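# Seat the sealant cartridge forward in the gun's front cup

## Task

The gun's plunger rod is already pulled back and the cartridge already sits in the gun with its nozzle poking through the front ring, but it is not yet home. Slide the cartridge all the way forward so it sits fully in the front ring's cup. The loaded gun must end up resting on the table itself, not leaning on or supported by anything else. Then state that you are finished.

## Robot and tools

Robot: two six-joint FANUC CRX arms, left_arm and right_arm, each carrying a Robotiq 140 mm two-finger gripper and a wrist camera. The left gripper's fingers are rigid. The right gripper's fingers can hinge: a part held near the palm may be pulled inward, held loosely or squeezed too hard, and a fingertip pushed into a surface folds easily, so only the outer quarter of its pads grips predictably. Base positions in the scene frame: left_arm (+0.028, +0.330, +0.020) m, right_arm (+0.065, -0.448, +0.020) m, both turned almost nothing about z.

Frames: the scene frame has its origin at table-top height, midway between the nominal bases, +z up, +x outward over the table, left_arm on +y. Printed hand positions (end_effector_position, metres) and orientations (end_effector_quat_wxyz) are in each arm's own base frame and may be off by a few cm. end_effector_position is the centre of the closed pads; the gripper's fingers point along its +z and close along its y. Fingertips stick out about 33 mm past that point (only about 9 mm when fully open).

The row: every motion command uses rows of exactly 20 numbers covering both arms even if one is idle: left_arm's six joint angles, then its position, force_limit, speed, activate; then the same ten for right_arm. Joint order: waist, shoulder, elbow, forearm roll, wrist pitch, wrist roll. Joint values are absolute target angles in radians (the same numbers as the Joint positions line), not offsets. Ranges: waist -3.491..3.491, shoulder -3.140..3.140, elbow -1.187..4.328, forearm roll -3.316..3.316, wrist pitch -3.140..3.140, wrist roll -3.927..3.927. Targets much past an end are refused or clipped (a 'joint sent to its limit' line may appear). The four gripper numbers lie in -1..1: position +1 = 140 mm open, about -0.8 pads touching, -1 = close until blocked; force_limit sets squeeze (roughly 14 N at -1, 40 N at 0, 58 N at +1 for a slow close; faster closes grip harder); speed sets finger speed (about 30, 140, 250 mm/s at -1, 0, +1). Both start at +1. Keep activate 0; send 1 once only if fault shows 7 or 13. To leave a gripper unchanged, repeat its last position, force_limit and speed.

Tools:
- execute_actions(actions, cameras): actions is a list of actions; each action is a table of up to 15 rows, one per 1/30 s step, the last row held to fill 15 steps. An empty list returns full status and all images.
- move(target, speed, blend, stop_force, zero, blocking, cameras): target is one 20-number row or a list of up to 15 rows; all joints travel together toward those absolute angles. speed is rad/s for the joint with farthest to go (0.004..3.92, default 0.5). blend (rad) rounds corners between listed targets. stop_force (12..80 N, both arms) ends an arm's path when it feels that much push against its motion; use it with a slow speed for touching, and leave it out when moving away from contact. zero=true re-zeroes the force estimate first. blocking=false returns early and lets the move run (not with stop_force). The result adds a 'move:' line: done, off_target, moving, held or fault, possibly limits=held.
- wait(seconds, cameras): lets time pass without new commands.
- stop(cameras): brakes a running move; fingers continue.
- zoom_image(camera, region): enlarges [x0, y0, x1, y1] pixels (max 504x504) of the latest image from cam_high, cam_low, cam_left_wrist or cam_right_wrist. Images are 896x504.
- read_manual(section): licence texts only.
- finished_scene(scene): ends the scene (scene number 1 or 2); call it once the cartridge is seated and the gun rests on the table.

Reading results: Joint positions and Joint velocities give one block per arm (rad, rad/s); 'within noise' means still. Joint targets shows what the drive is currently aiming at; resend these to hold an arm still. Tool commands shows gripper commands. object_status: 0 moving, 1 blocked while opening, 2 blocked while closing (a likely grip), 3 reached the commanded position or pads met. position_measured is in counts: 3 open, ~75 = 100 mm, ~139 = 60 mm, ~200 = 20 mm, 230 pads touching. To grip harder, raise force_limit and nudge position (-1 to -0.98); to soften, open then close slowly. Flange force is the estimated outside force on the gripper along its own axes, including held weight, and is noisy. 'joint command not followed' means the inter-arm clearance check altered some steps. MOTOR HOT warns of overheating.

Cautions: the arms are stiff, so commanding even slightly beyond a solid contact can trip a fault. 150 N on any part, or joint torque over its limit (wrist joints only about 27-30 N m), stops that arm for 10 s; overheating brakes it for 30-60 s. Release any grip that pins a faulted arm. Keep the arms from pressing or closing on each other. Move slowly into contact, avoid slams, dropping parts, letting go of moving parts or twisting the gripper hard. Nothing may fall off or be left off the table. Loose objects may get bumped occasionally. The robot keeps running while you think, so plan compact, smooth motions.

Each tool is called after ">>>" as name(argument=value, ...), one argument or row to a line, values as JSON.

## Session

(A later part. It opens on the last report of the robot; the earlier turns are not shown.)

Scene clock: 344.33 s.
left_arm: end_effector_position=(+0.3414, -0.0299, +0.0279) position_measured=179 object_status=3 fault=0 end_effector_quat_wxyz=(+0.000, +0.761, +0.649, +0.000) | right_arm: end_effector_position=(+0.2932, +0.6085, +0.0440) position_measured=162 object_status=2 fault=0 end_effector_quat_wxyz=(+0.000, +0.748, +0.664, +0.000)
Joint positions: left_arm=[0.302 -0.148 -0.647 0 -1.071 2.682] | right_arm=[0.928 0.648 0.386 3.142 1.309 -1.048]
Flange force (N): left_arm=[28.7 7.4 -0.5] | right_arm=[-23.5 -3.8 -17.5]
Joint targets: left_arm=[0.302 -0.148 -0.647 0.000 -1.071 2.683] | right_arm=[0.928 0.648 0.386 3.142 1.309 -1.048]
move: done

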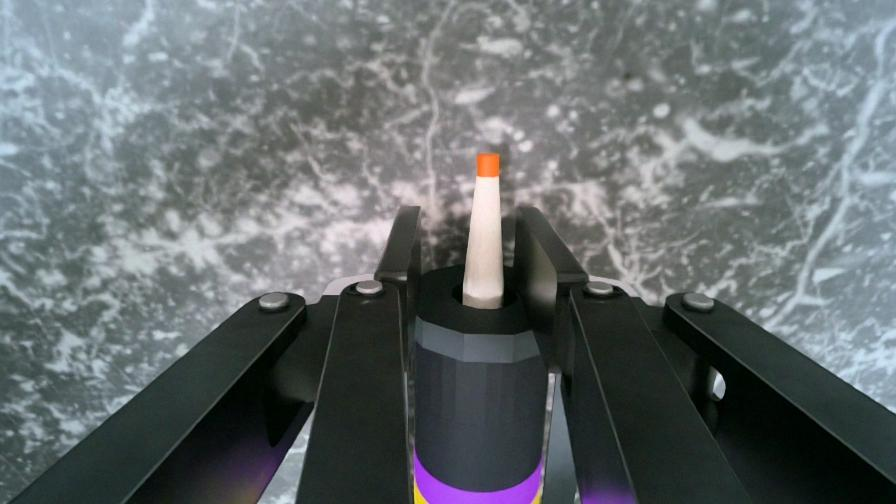

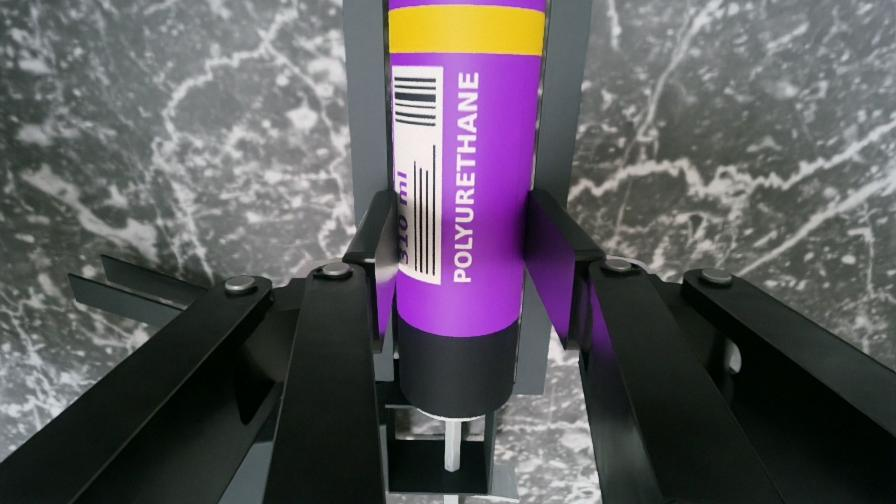

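>>> move(
  target=[0.3017, -0.1476, -0.6474, 0, -1.0710, 2.6825, -0.4, -1, 0, 0, 0.9281, 0.6481, 0.3861, 3.1416, 1.3088, -1.0475, -0.97, 0.6, -1, 0],
  speed=0.03,
)

>>> move(
  target=[0.3017, -0.1476, -0.6474, 0, -1.0710, 2.6825, -0.4, -1, 0, 0, 0.9354, 0.6725, 0.4255, 3.1416, 1.3238, -1.0548, -0.97, 0.6, -1, 0],
  speed=0.02,
  stop_force=60,
  cameras=["cam_left_wrist", "cam_right_wrist"],
)

>>> zoom_image(
  camera="cam_left_wrist",
  region=[400, 250, 560, 450],
)

Scene clock: 352.87 s.
left_arm: end_effector_position=(+0.3414, -0.0299, +0.0279) position_measured=179 object_status=3 fault=0 end_effector_quat_wxyz=(+0.000, +0.761, +0.649, +0.000) | right_arm: end_effector_position=(+0.2932, +0.6085, +0.0440) position_measured=165 object_status=0 fault=0 end_effector_quat_wxyz=(+0.000, +0.748, +0.664, +0.000)
Joint positions: left_arm=[0.302 -0.148 -0.647 0 -1.071 2.682] | right_arm=[0.928 0.648 0.386 3.142 1.309 -1.047]
Flange force (N): left_arm=[29.3 5.1 -0.7] | right_arm=[-26.7 -3.2 -28.6]
Joint targets: left_arm=[0.302 -0.148 -0.647 0.000 -1.071 2.683] | right_arm=[0.928 0.648 0.386 3.142 1.309 -1.048]
move: done

Scene clock: 355.40 s.
left_arm: end_effector_position=(+0.3414, -0.0299, +0.0279) position_measured=179 object_status=3 fault=0 end_effector_quat_wxyz=(+0.000, +0.761, +0.649, +0.000) | right_arm: end_effector_position=(+0.2944, +0.6183, +0.0441) position_measured=165 object_status=2 fault=0 end_effector_quat_wxyz=(+0.000, +0.748, +0.664, +0.000)
Joint positions: left_arm=[0.302 -0.148 -0.647 0 -1.071 2.682] | right_arm=[0.935 0.672 0.426 3.142 1.324 -1.055]
Flange force (N): left_arm=[64.0 4.5 -2.0] | right_arm=[-59.8 0.1 -38.3]
Joint targets: left_arm=[0.302 -0.148 -0.647 0.000 -1.071 2.683] | right_arm=[0.935 0.673 0.425 3.142 1.324 -1.055]
move: done

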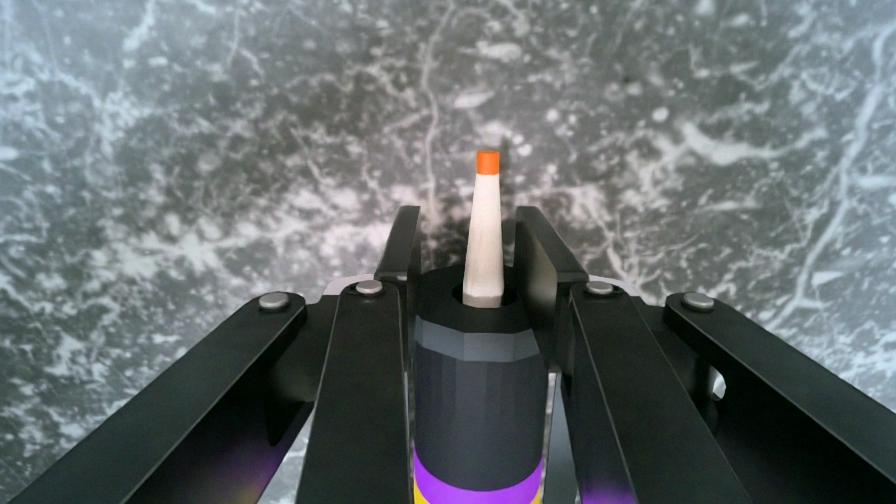

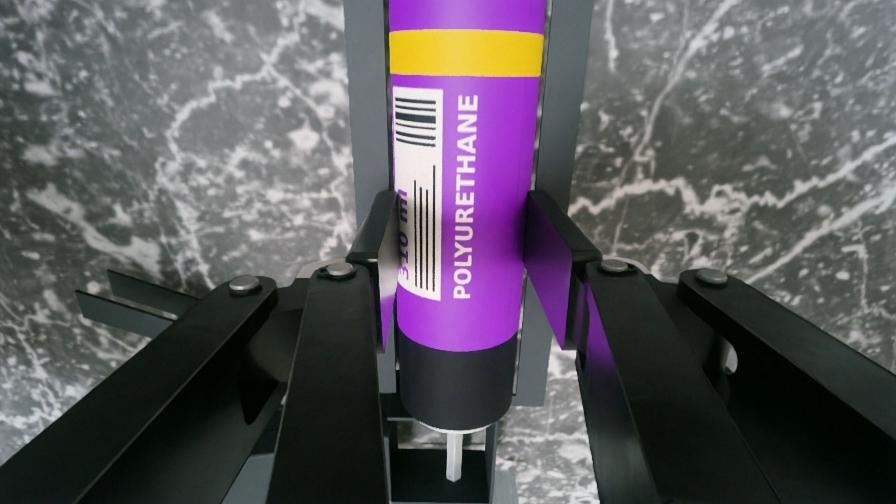

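Scaled by 2.520 from the camera's image (finer frame: 1280x720).

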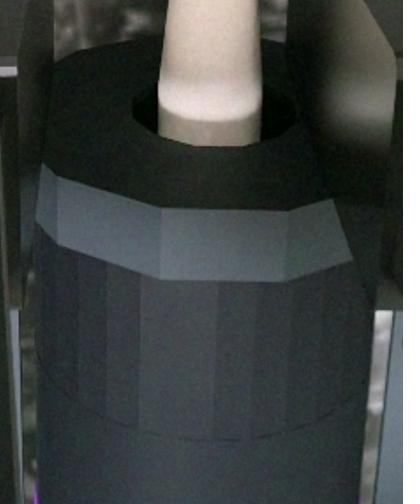

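>>> wait(
  seconds=0.1,
  cameras=["cam_low","cam_high"],
)

>>> zoom_image(
  camera="cam_low",
  region=[410, 270, 510, 320],
)

>>> zoom_image(
  camera="cam_high",
  region=[400, 130, 560, 220],
)

Scene clock: 384.03 s.
left_arm: end_effector_position=(+0.3414, -0.0299, +0.0279) position_measured=179 object_status=3 fault=0 end_effector_quat_wxyz=(+0.000, +0.761, +0.649, +0.000) | right_arm: end_effector_position=(+0.2944, +0.6183, +0.0441) position_measured=165 object_status=2 fault=0 end_effector_quat_wxyz=(+0.000, +0.748, +0.664, +0.000)
Joint positions: left_arm=[0.302 -0.148 -0.647 0 -1.071 2.683] | right_arm=[0.935 0.673 0.426 3.142 1.324 -1.055]
Flange force (N): left_arm=[64.3 4.7 -2.1] | right_arm=[-59.8 -0.3 -38.2]
Joint targets: left_arm=[0.302 -0.148 -0.647 0.000 -1.071 2.683] | right_arm=[0.935 0.673 0.425 3.142 1.324 -1.055]
Tool commands: left_gripper/position=-0.4 left_gripper/force_limit=-1.0 left_gripper/speed=+0.0 left_gripper/activate=+0.0 right_gripper/position=-0.97 right_gripper/force_limit=+0.6 right_gripper/speed=-1.0 right_gripper/activate=+0.0
wait: 0.10 s; at rest from the start
Images, in order (width x height): cam_high 896x504, cam_low 896x504.

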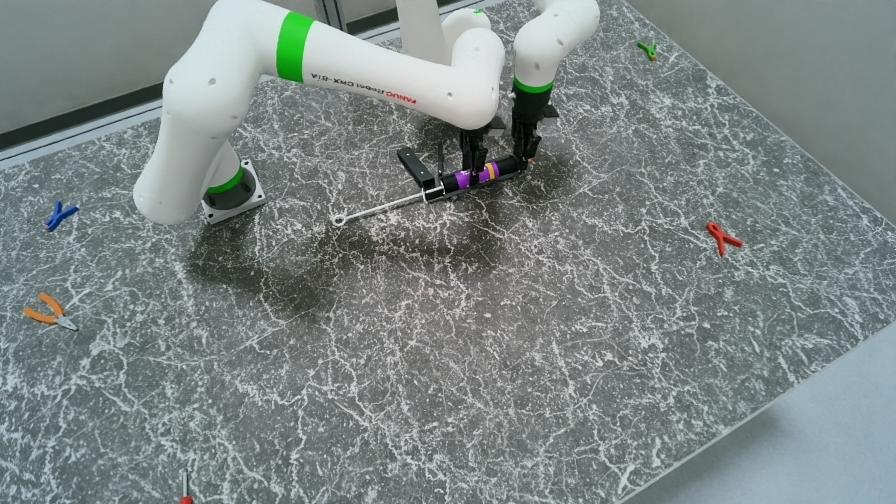

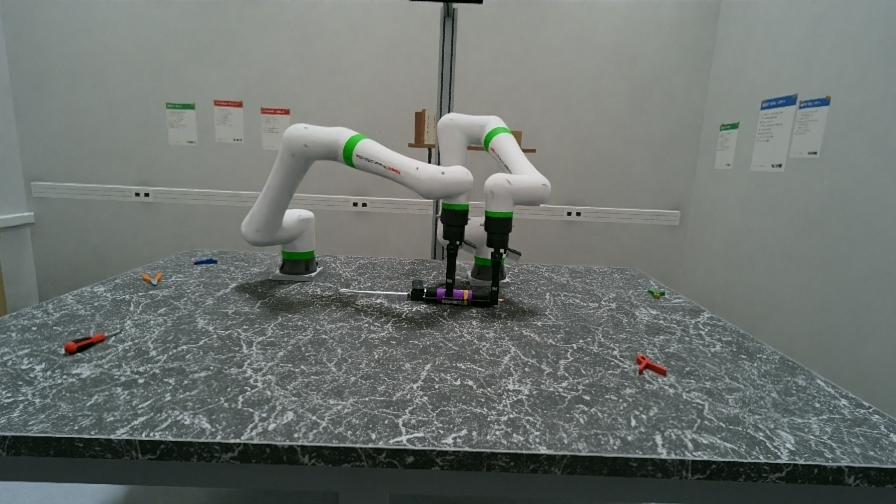

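Scaled by 5.040 from the camera's image (finer frame: 1280x720).

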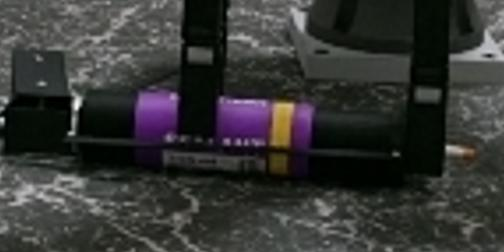

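Scaled by 3.150 from the camera's image (finer frame: 1280x720).

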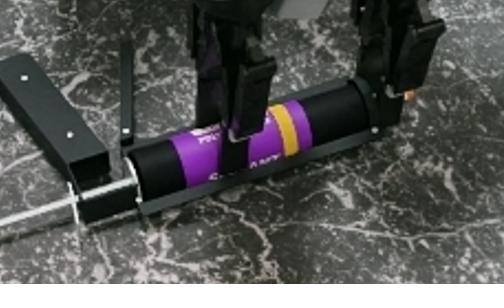

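>>> zoom_image(
  camera="cam_low",
  region=[405, 275, 455, 315],
)

>>> zoom_image(
  camera="cam_low",
  region=[455, 275, 505, 315],
)

Scaled by 10.080 from the camera's image (finer frame: 1280x720).

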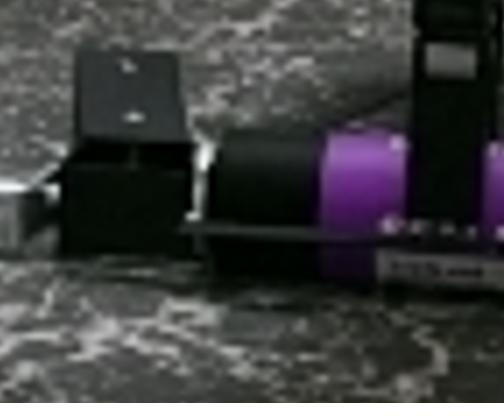

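Scaled by 10.080 from the camera's image (finer frame: 1280x720).

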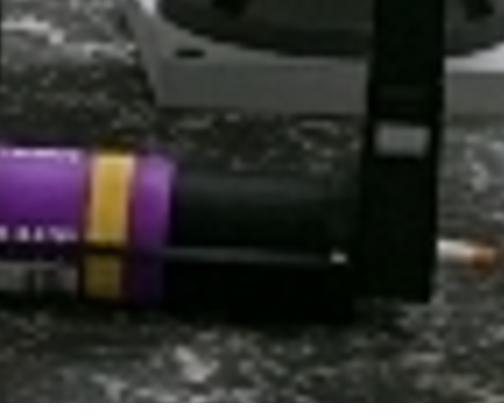

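>>> move(
  target=[0.3017, -0.1476, -0.6474, 0, -1.0710, 2.6825, -0.4, -1, 0, 0, 0.9231, 0.6330, 0.3574, 3.1261, 1.2692, -1.0385, -0.97, 0.6, -1, 0],
  speed=0.04,
  cameras=["cam_low"],
)

>>> zoom_image(
  camera="cam_low",
  region=[405, 275, 455, 315],
)

>>> zoom_image(
  camera="cam_low",
  region=[455, 275, 505, 315],
)

>>> move(
  target=[0.3017, -0.1476, -0.6474, 0, -1.0710, 2.6825, -0.4, -1, 0, 0, 0.9334, 0.6675, 0.4127, 3.1262, 1.2900, -1.0488, -0.97, 0.6, -1, 0],
  speed=0.02,
  stop_force=60,
  cameras=["cam_left_wrist", "cam_right_wrist", "cam_low"],
)

>>> zoom_image(
  camera="cam_low",
  region=[410, 270, 510, 320],
)

Scene clock: 455.10 s.
left_arm: end_effector_position=(+0.3414, -0.0299, +0.0279) position_measured=179 object_status=3 fault=0 end_effector_quat_wxyz=(+0.000, +0.761, +0.649, +0.000) | right_arm: end_effector_position=(+0.2941, +0.6129, +0.0441) position_measured=165 object_status=2 fault=0 end_effector_quat_wxyz=(-0.010, +0.748, +0.663, +0.011)
Joint positions: left_arm=[0.302 -0.148 -0.647 0 -1.071 2.682] | right_arm=[0.923 0.633 0.357 3.126 1.269 -1.038]
Flange force (N): left_arm=[26.1 9.3 3.0] | right_arm=[-17.1 -3.3 -20.2]
Joint targets: left_arm=[0.302 -0.148 -0.647 0.000 -1.071 2.683] | right_arm=[0.923 0.633 0.357 3.126 1.269 -1.038]
move: done

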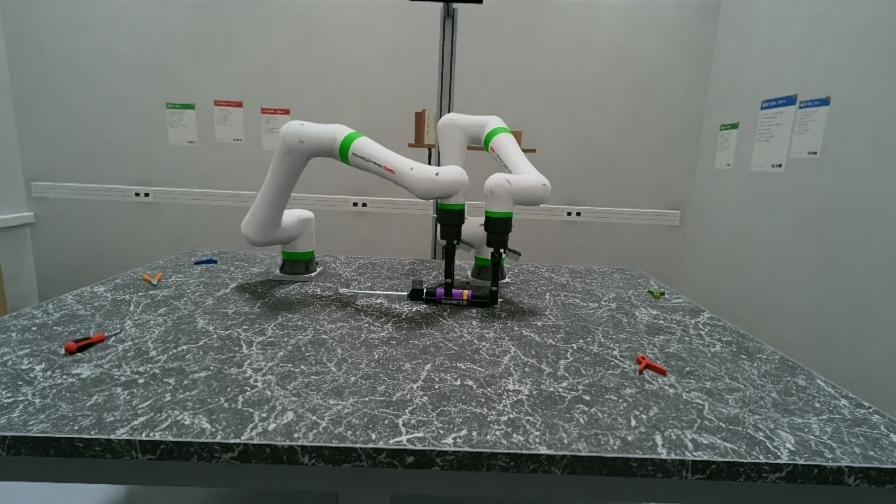

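Scaled by 10.080 from the camera's image (finer frame: 1280x720).

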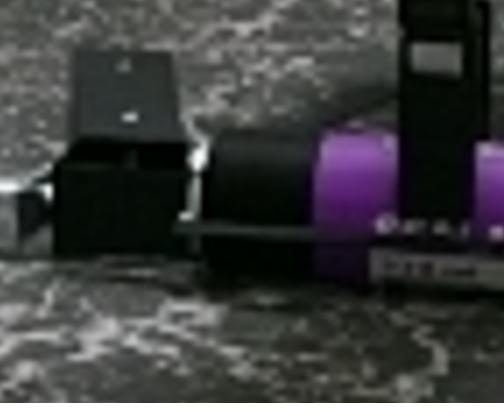

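Scaled by 10.080 from the camera's image (finer frame: 1280x720).

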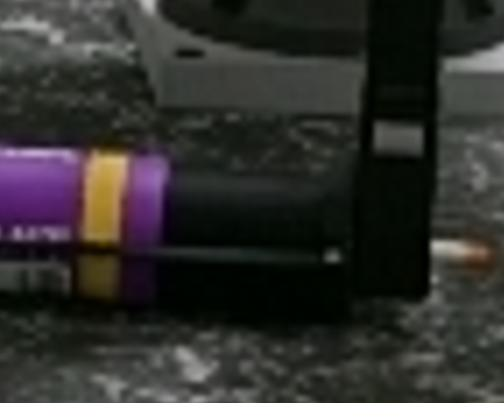

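Scene clock: 458.47 s.
left_arm: end_effector_position=(+0.3414, -0.0299, +0.0279) position_measured=179 object_status=3 fault=0 end_effector_quat_wxyz=(+0.000, +0.761, +0.649, +0.000) | right_arm: end_effector_position=(+0.2958, +0.6267, +0.0442) position_measured=165 object_status=2 fault=0 end_effector_quat_wxyz=(-0.010, +0.748, +0.664, +0.011)
Joint positions: left_arm=[0.302 -0.148 -0.647 0 -1.071 2.682] | right_arm=[0.933 0.667 0.413 3.126 1.29 -1.049]
Flange force (N): left_arm=[64.5 4.4 -1.3] | right_arm=[-61.6 0.5 -42.5]
Joint targets: left_arm=[0.302 -0.148 -0.647 0.000 -1.071 2.683] | right_arm=[0.933 0.667 0.413 3.126 1.290 -1.049]
move: done
Images, in order (width x height): cam_low 896x504, cam_left_wrist 896x504, cam_right_wrist 896x504.

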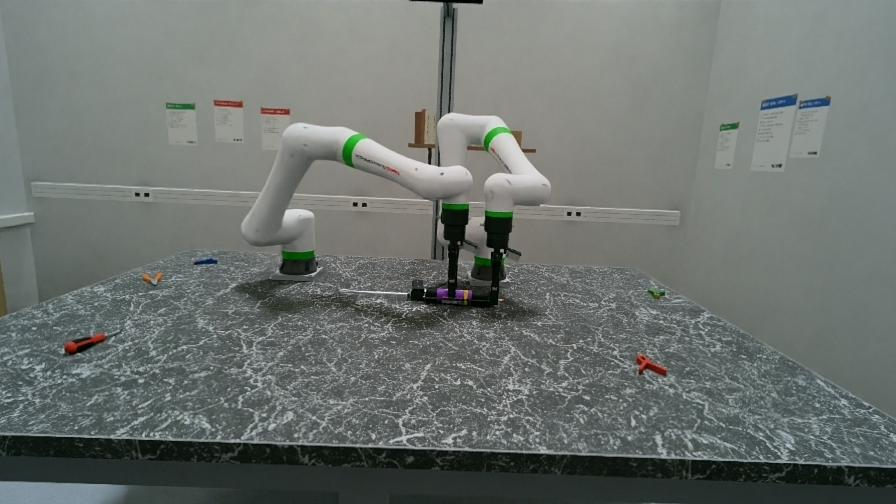

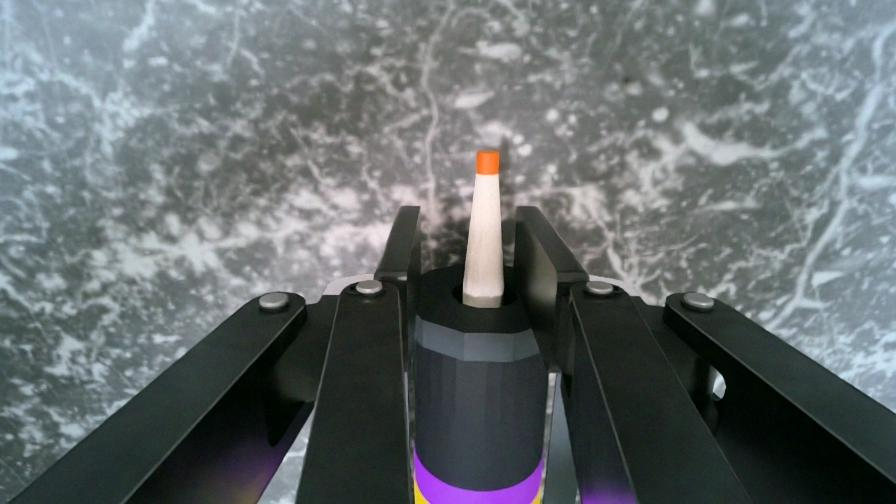

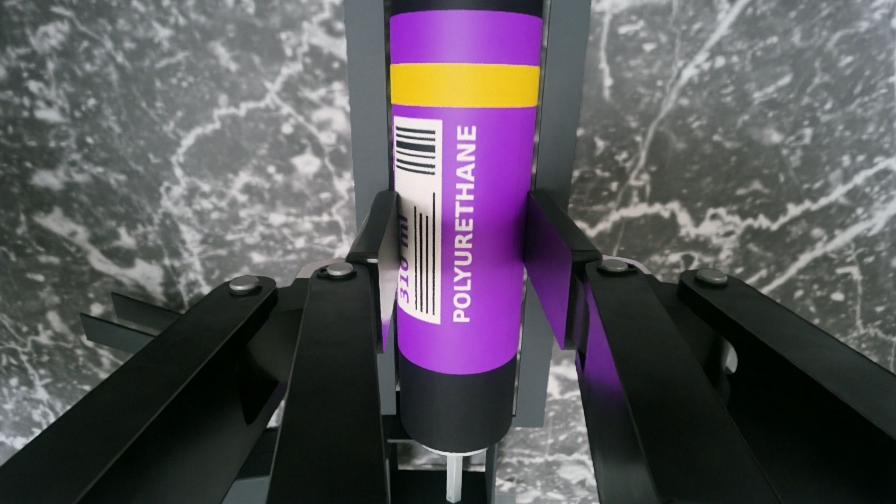

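Scaled by 5.040 from the camera's image (finer frame: 1280x720).

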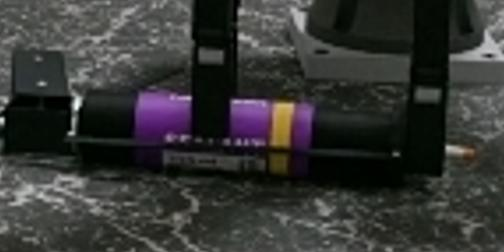

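>>> move(
  target=[
    [0.3017, -0.1476, -0.6474, 0, -1.0710, 2.6825, -0.4, -1, 0, 0, 0.9297, 0.6552, 0.3930, 3.1262, 1.2826, -1.0451, -0.97, 0.6, -1, 0],
    [0.3017, -0.1476, -0.6474, 0, -1.0710, 2.6825, -0.4, -1, 0, 0, 0.9297, 0.6552, 0.3930, 3.1262, 1.2826, -1.0451, 0.365, -1, -0.7, 0],
    [0.3185, -0.1463, -0.6462, 0, -1.0709, 2.6657, -0.4, -1, 0, 0, 0.9371, 0.6461, 0.5625, 3.1416, 1.4872, -1.0565, 0.365, -1, -0.7, 0],
    [0.3185, -0.2440, -0.4940, 0, -1.3208, 2.6657, -0.4, -1, 0, 0, 0.9371, 0.6461, 0.5625, 3.1416, 1.4872, -1.0565, 0.365, -1, -0.7, 0],
  ],
  speed=[0.05, 0.1, 0.12, 0.25],
  cameras=["cam_left_wrist", "cam_right_wrist","cam_low"],
)

>>> zoom_image(
  camera="cam_left_wrist",
  region=[400, 150, 560, 350],
)

>>> zoom_image(
  camera="cam_low",
  region=[410, 270, 510, 320],
)

Scene clock: 528.23 s.
left_arm: end_effector_position=(+0.3422, -0.0247, +0.0280) position_measured=179 object_status=3 fault=0 end_effector_quat_wxyz=(+0.000, +0.761, +0.649, +0.000) | right_arm: end_effector_position=(+0.2957, +0.6221, +0.1066) position_measured=83 object_status=3 fault=0 end_effector_quat_wxyz=(-0.002, +0.748, +0.664, +0.002)
Joint positions: left_arm=[0.316 -0.146 -0.646 0 -1.071 2.668] | right_arm=[0.936 0.648 0.533 3.139 1.452 -1.055]
Flange force (N): left_arm=[2.2 8.2 -0.6] | right_arm=[0.4 -2.4 -5.2]
Joint targets: left_arm=[0.316 -0.146 -0.646 0.000 -1.071 2.668] | right_arm=[0.936 0.648 0.533 3.139 1.452 -1.055]
move: held (right_arm; a check stopped the path), off_target (left_arm; braked when a check withheld steps of right_arm); path passed 2 of 4 targets; limits=held; left_arm: the wrist pitch is farthest, 0.250 rad from its target; right_arm: the wrist pitch is farthest, 0.036 rad from its target
joint command not followed: on one or more control steps a check withheld the commanded joint targets of the right arm, and it was not sent them on those steps.
cause: the commanded joint targets, or the way to them, would bring a part of the robot too close to another arm (a part of this arm just beyond the wrist roll and a part of the left arm just beyond the wrist roll, 9 mm apart when this arm was first held).
Images, in order (width x height): cam_low 896x504, cam_left_wrist 896x504, cam_right_wrist 896x504.

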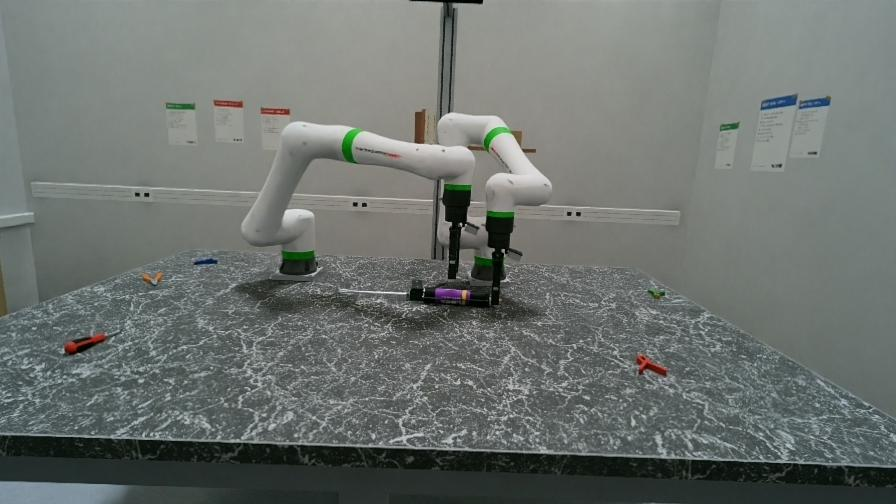

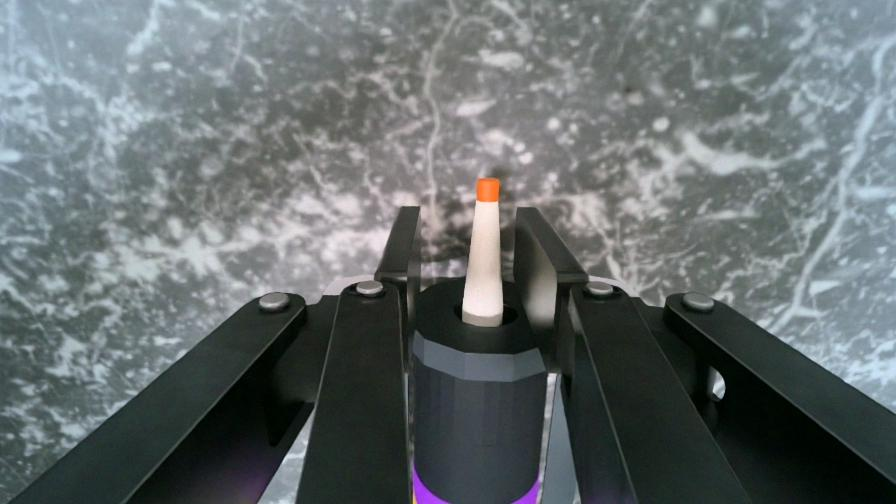

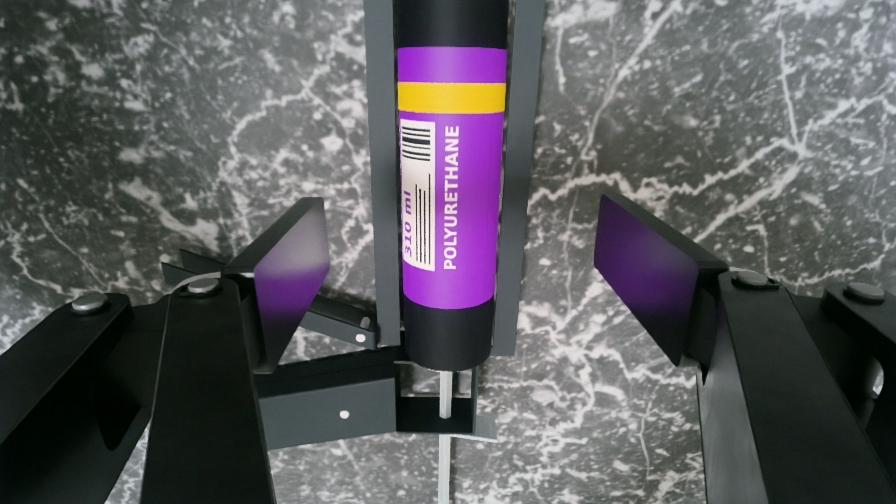

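Scaled by 2.520 from the camera's image (finer frame: 1280x720).

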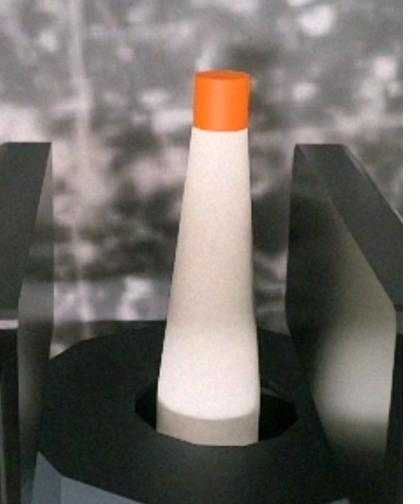

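Scaled by 5.040 from the camera's image (finer frame: 1280x720).

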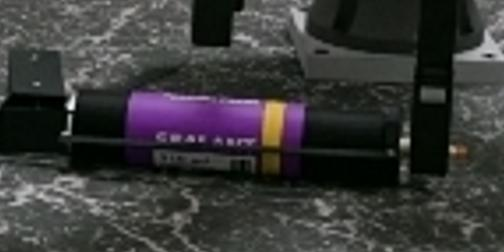

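>>> move(
  target=[
    [0.3160, -0.1460, -0.6460, 0, -1.0710, 2.6680, -0.4, -1, 0, 0, 0.9114, 0.5443, 0.4061, 3.1416, 1.4326, -1.0308, 0.365, -1, -0.7, 0],
    [0.3185, -0.2440, -0.4940, 0, -1.3208, 2.6657, -0.4, -1, 0, 0, 0.9114, 0.5443, 0.4061, 3.1416, 1.4326, -1.0308, 0.365, -1, -0.7, 0],
  ],
  speed=0.3,
  cameras=["cam_left_wrist", "cam_right_wrist","cam_low", "cam_high"],
)

>>> zoom_image(
  camera="cam_left_wrist",
  region=[380, 150, 580, 504],
)

>>> zoom_image(
  camera="cam_low",
  region=[410, 270, 510, 320],
)

Scene clock: 541.33 s.
left_arm: end_effector_position=(+0.3423, -0.0240, +0.1199) position_measured=179 object_status=3 fault=0 end_effector_quat_wxyz=(+0.000, +0.761, +0.649, +0.000) | right_arm: end_effector_position=(+0.2883, +0.5841, +0.1200) position_measured=83 object_status=3 fault=0 end_effector_quat_wxyz=(+0.000, +0.748, +0.664, +0.000)
Joint positions: left_arm=[0.319 -0.244 -0.494 0 -1.321 2.666] | right_arm=[0.911 0.544 0.406 3.142 1.433 -1.031]
Flange force (N): left_arm=[3.3 6.9 -2.7] | right_arm=[0.5 -2.4 -5.2]
Joint targets: left_arm=[0.319 -0.244 -0.494 0.000 -1.321 2.666] | right_arm=[0.911 0.544 0.406 3.142 1.433 -1.031]
move: done

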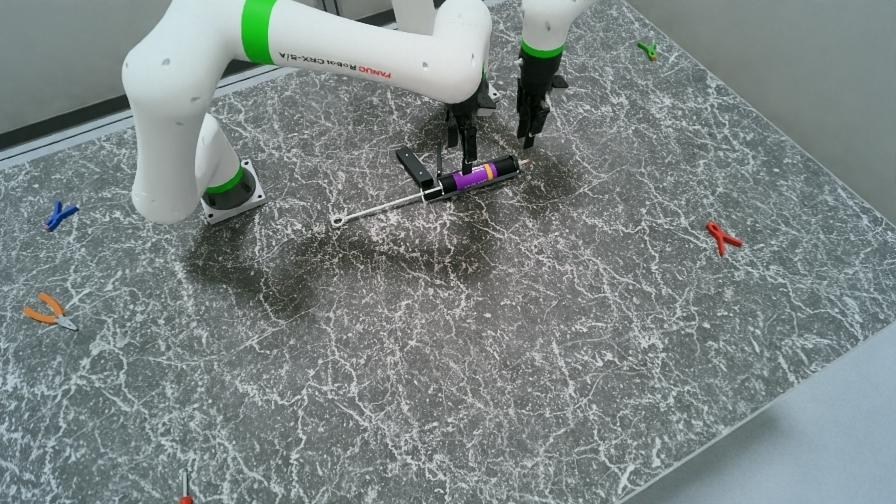

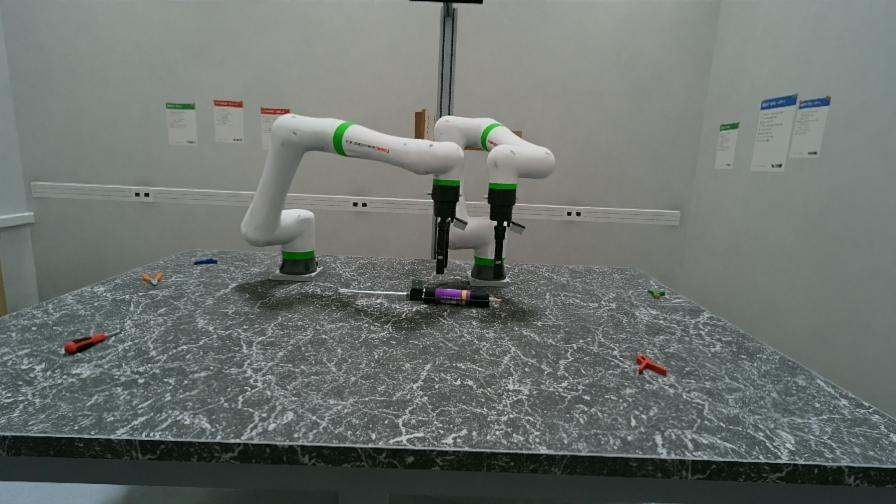

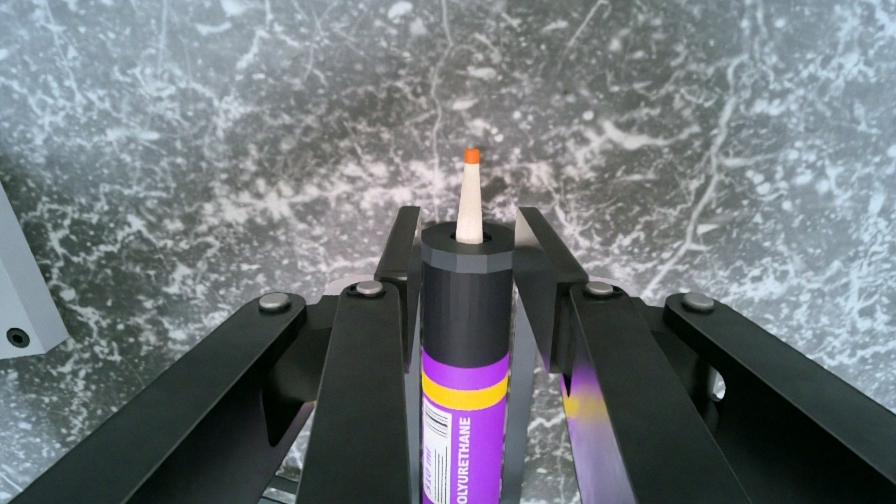

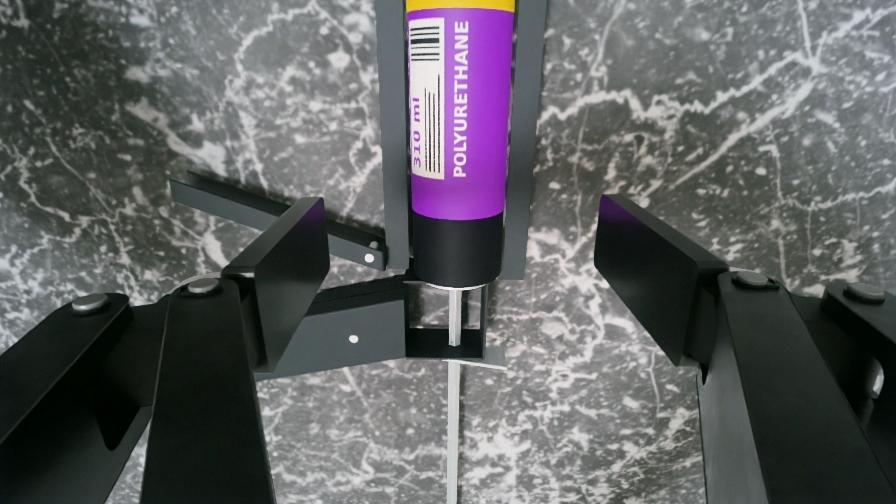

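Scaled by 1.424 from the camera's image (finer frame: 1280x720).

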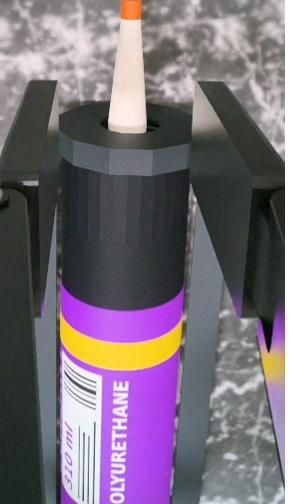

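Scaled by 5.040 from the camera's image (finer frame: 1280x720).

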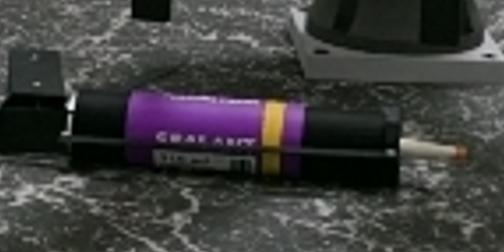

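>>> move(
  target=[
    [0.2925, -0.1295, -0.6321, 0, -1.0682, 2.6917, -0.33, -1, 0, 0, 0.9073, 0.5888, 0.2951, 3.1416, 1.2771, -1.0137, 0.365, -1, -0.7, 0],
    [0.2925, -0.1295, -0.6321, 0, -1.0682, 2.6917, -0.33, -1, 0, 0, 0.9073, 0.5888, 0.2951, 3.1416, 1.2771, -1.0137, -1, 0.05, -1, 0],
  ],
  speed=0.18,
  cameras=["cam_left_wrist", "cam_right_wrist"],
)

>>> move(
  target=[0.2925, -0.1295, -0.6321, 0, -1.0682, 2.6917, -0.33, -1, 0, 0, 0.9250, 0.6410, 0.3773, 3.1416, 1.3071, -1.0314, -1, 0.05, -1, 0],
  speed=0.03,
  stop_force=50,
  cameras=["cam_left_wrist", "cam_right_wrist", "cam_low"],
)

>>> zoom_image(
  camera="cam_left_wrist",
  region=[400, 250, 560, 450],
)

Scene clock: 598.57 s.
left_arm: end_effector_position=(+0.3476, -0.0311, +0.0279) position_measured=171 object_status=3 fault=0 end_effector_quat_wxyz=(+0.000, +0.761, +0.649, +0.000) | right_arm: end_effector_position=(+0.2913, +0.5837, +0.0450) position_measured=165 object_status=2 fault=0 end_effector_quat_wxyz=(+0.000, +0.744, +0.669, +0.000)
Joint positions: left_arm=[0.292 -0.13 -0.632 0 -1.068 2.692] | right_arm=[0.907 0.589 0.295 3.142 1.277 -1.014]
Flange force (N): left_arm=[2.5 7.4 -0.8] | right_arm=[-2.4 -2.7 -15.6]
Joint targets: left_arm=[0.292 -0.130 -0.632 0.000 -1.068 2.692] | right_arm=[0.907 0.589 0.295 3.142 1.277 -1.014]
move: done

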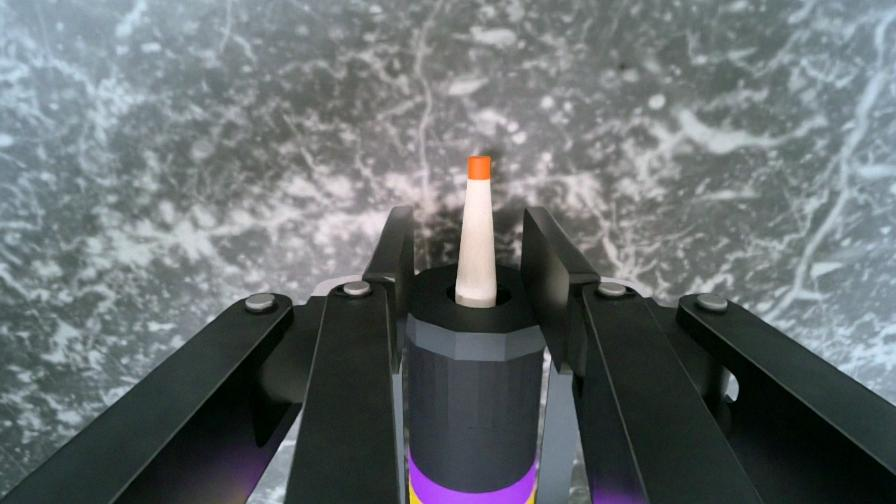

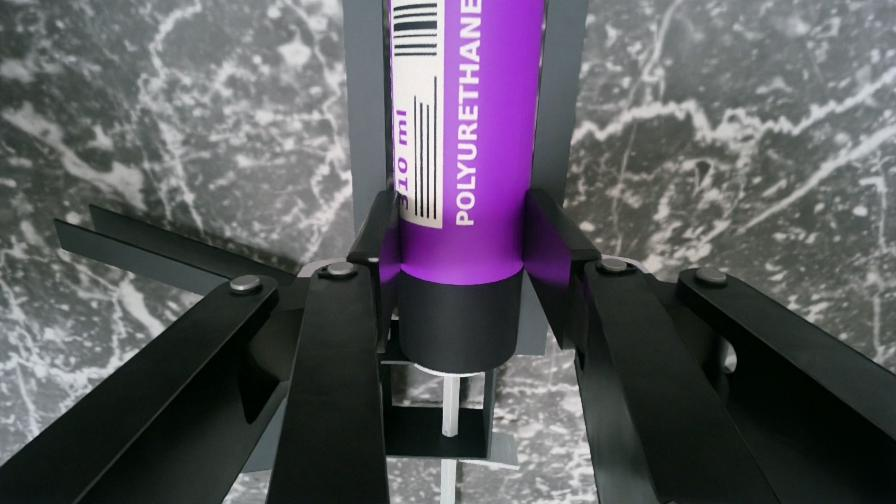

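Scene clock: 601.90 s.
left_arm: end_effector_position=(+0.3476, -0.0311, +0.0279) position_measured=171 object_status=3 fault=0 end_effector_quat_wxyz=(+0.000, +0.761, +0.649, +0.000) | right_arm: end_effector_position=(+0.2936, +0.6056, +0.0450) position_measured=165 object_status=2 fault=0 end_effector_quat_wxyz=(+0.000, +0.744, +0.669, +0.000)
Joint positions: left_arm=[0.292 -0.129 -0.632 0 -1.068 2.692] | right_arm=[0.925 0.641 0.377 3.142 1.307 -1.031]
Flange force (N): left_arm=[43.0 -10.9 -36.8] | right_arm=[-48.1 6.9 -38.4]
Joint targets: left_arm=[0.292 -0.130 -0.632 0.000 -1.068 2.692] | right_arm=[0.925 0.641 0.377 3.142 1.307 -1.031]
move: done
Images, in order (width x height): cam_low 896x504, cam_left_wrist 896x504, cam_right_wrist 896x504.

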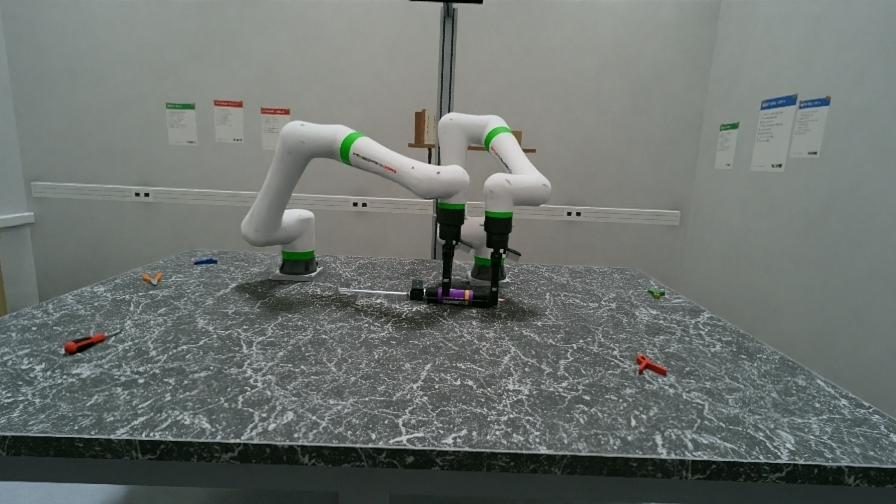

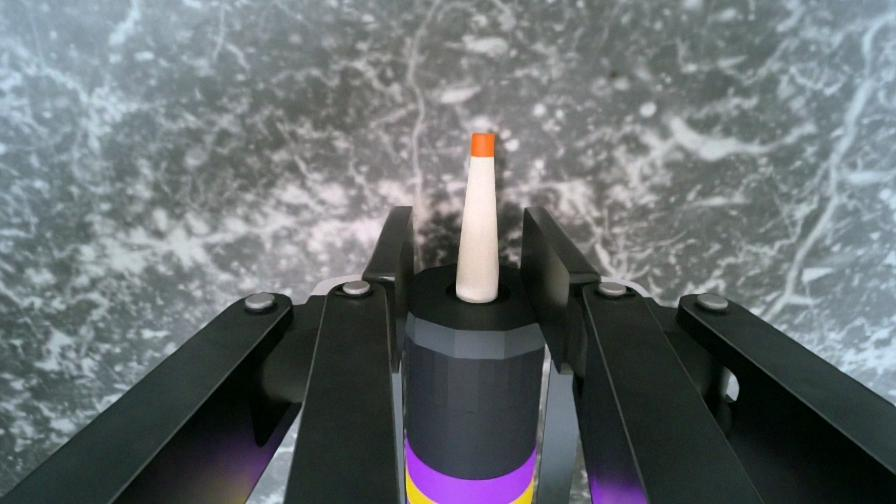

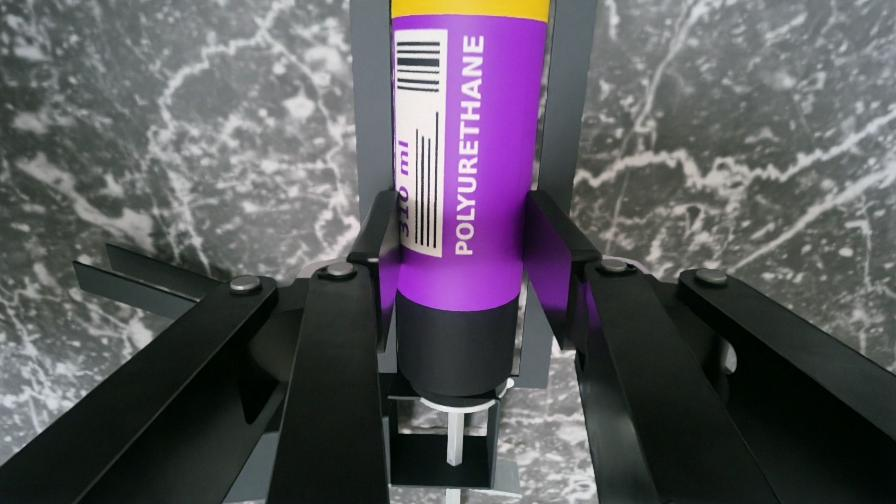

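Scaled by 2.520 from the camera's image (finer frame: 1280x720).

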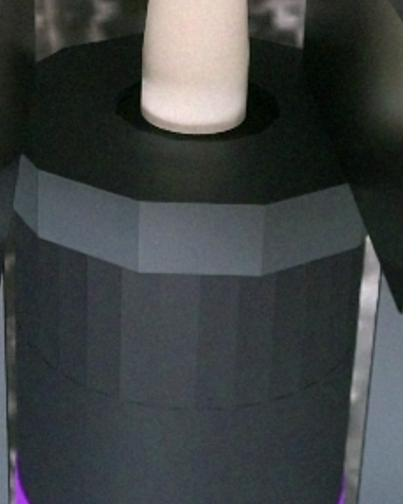

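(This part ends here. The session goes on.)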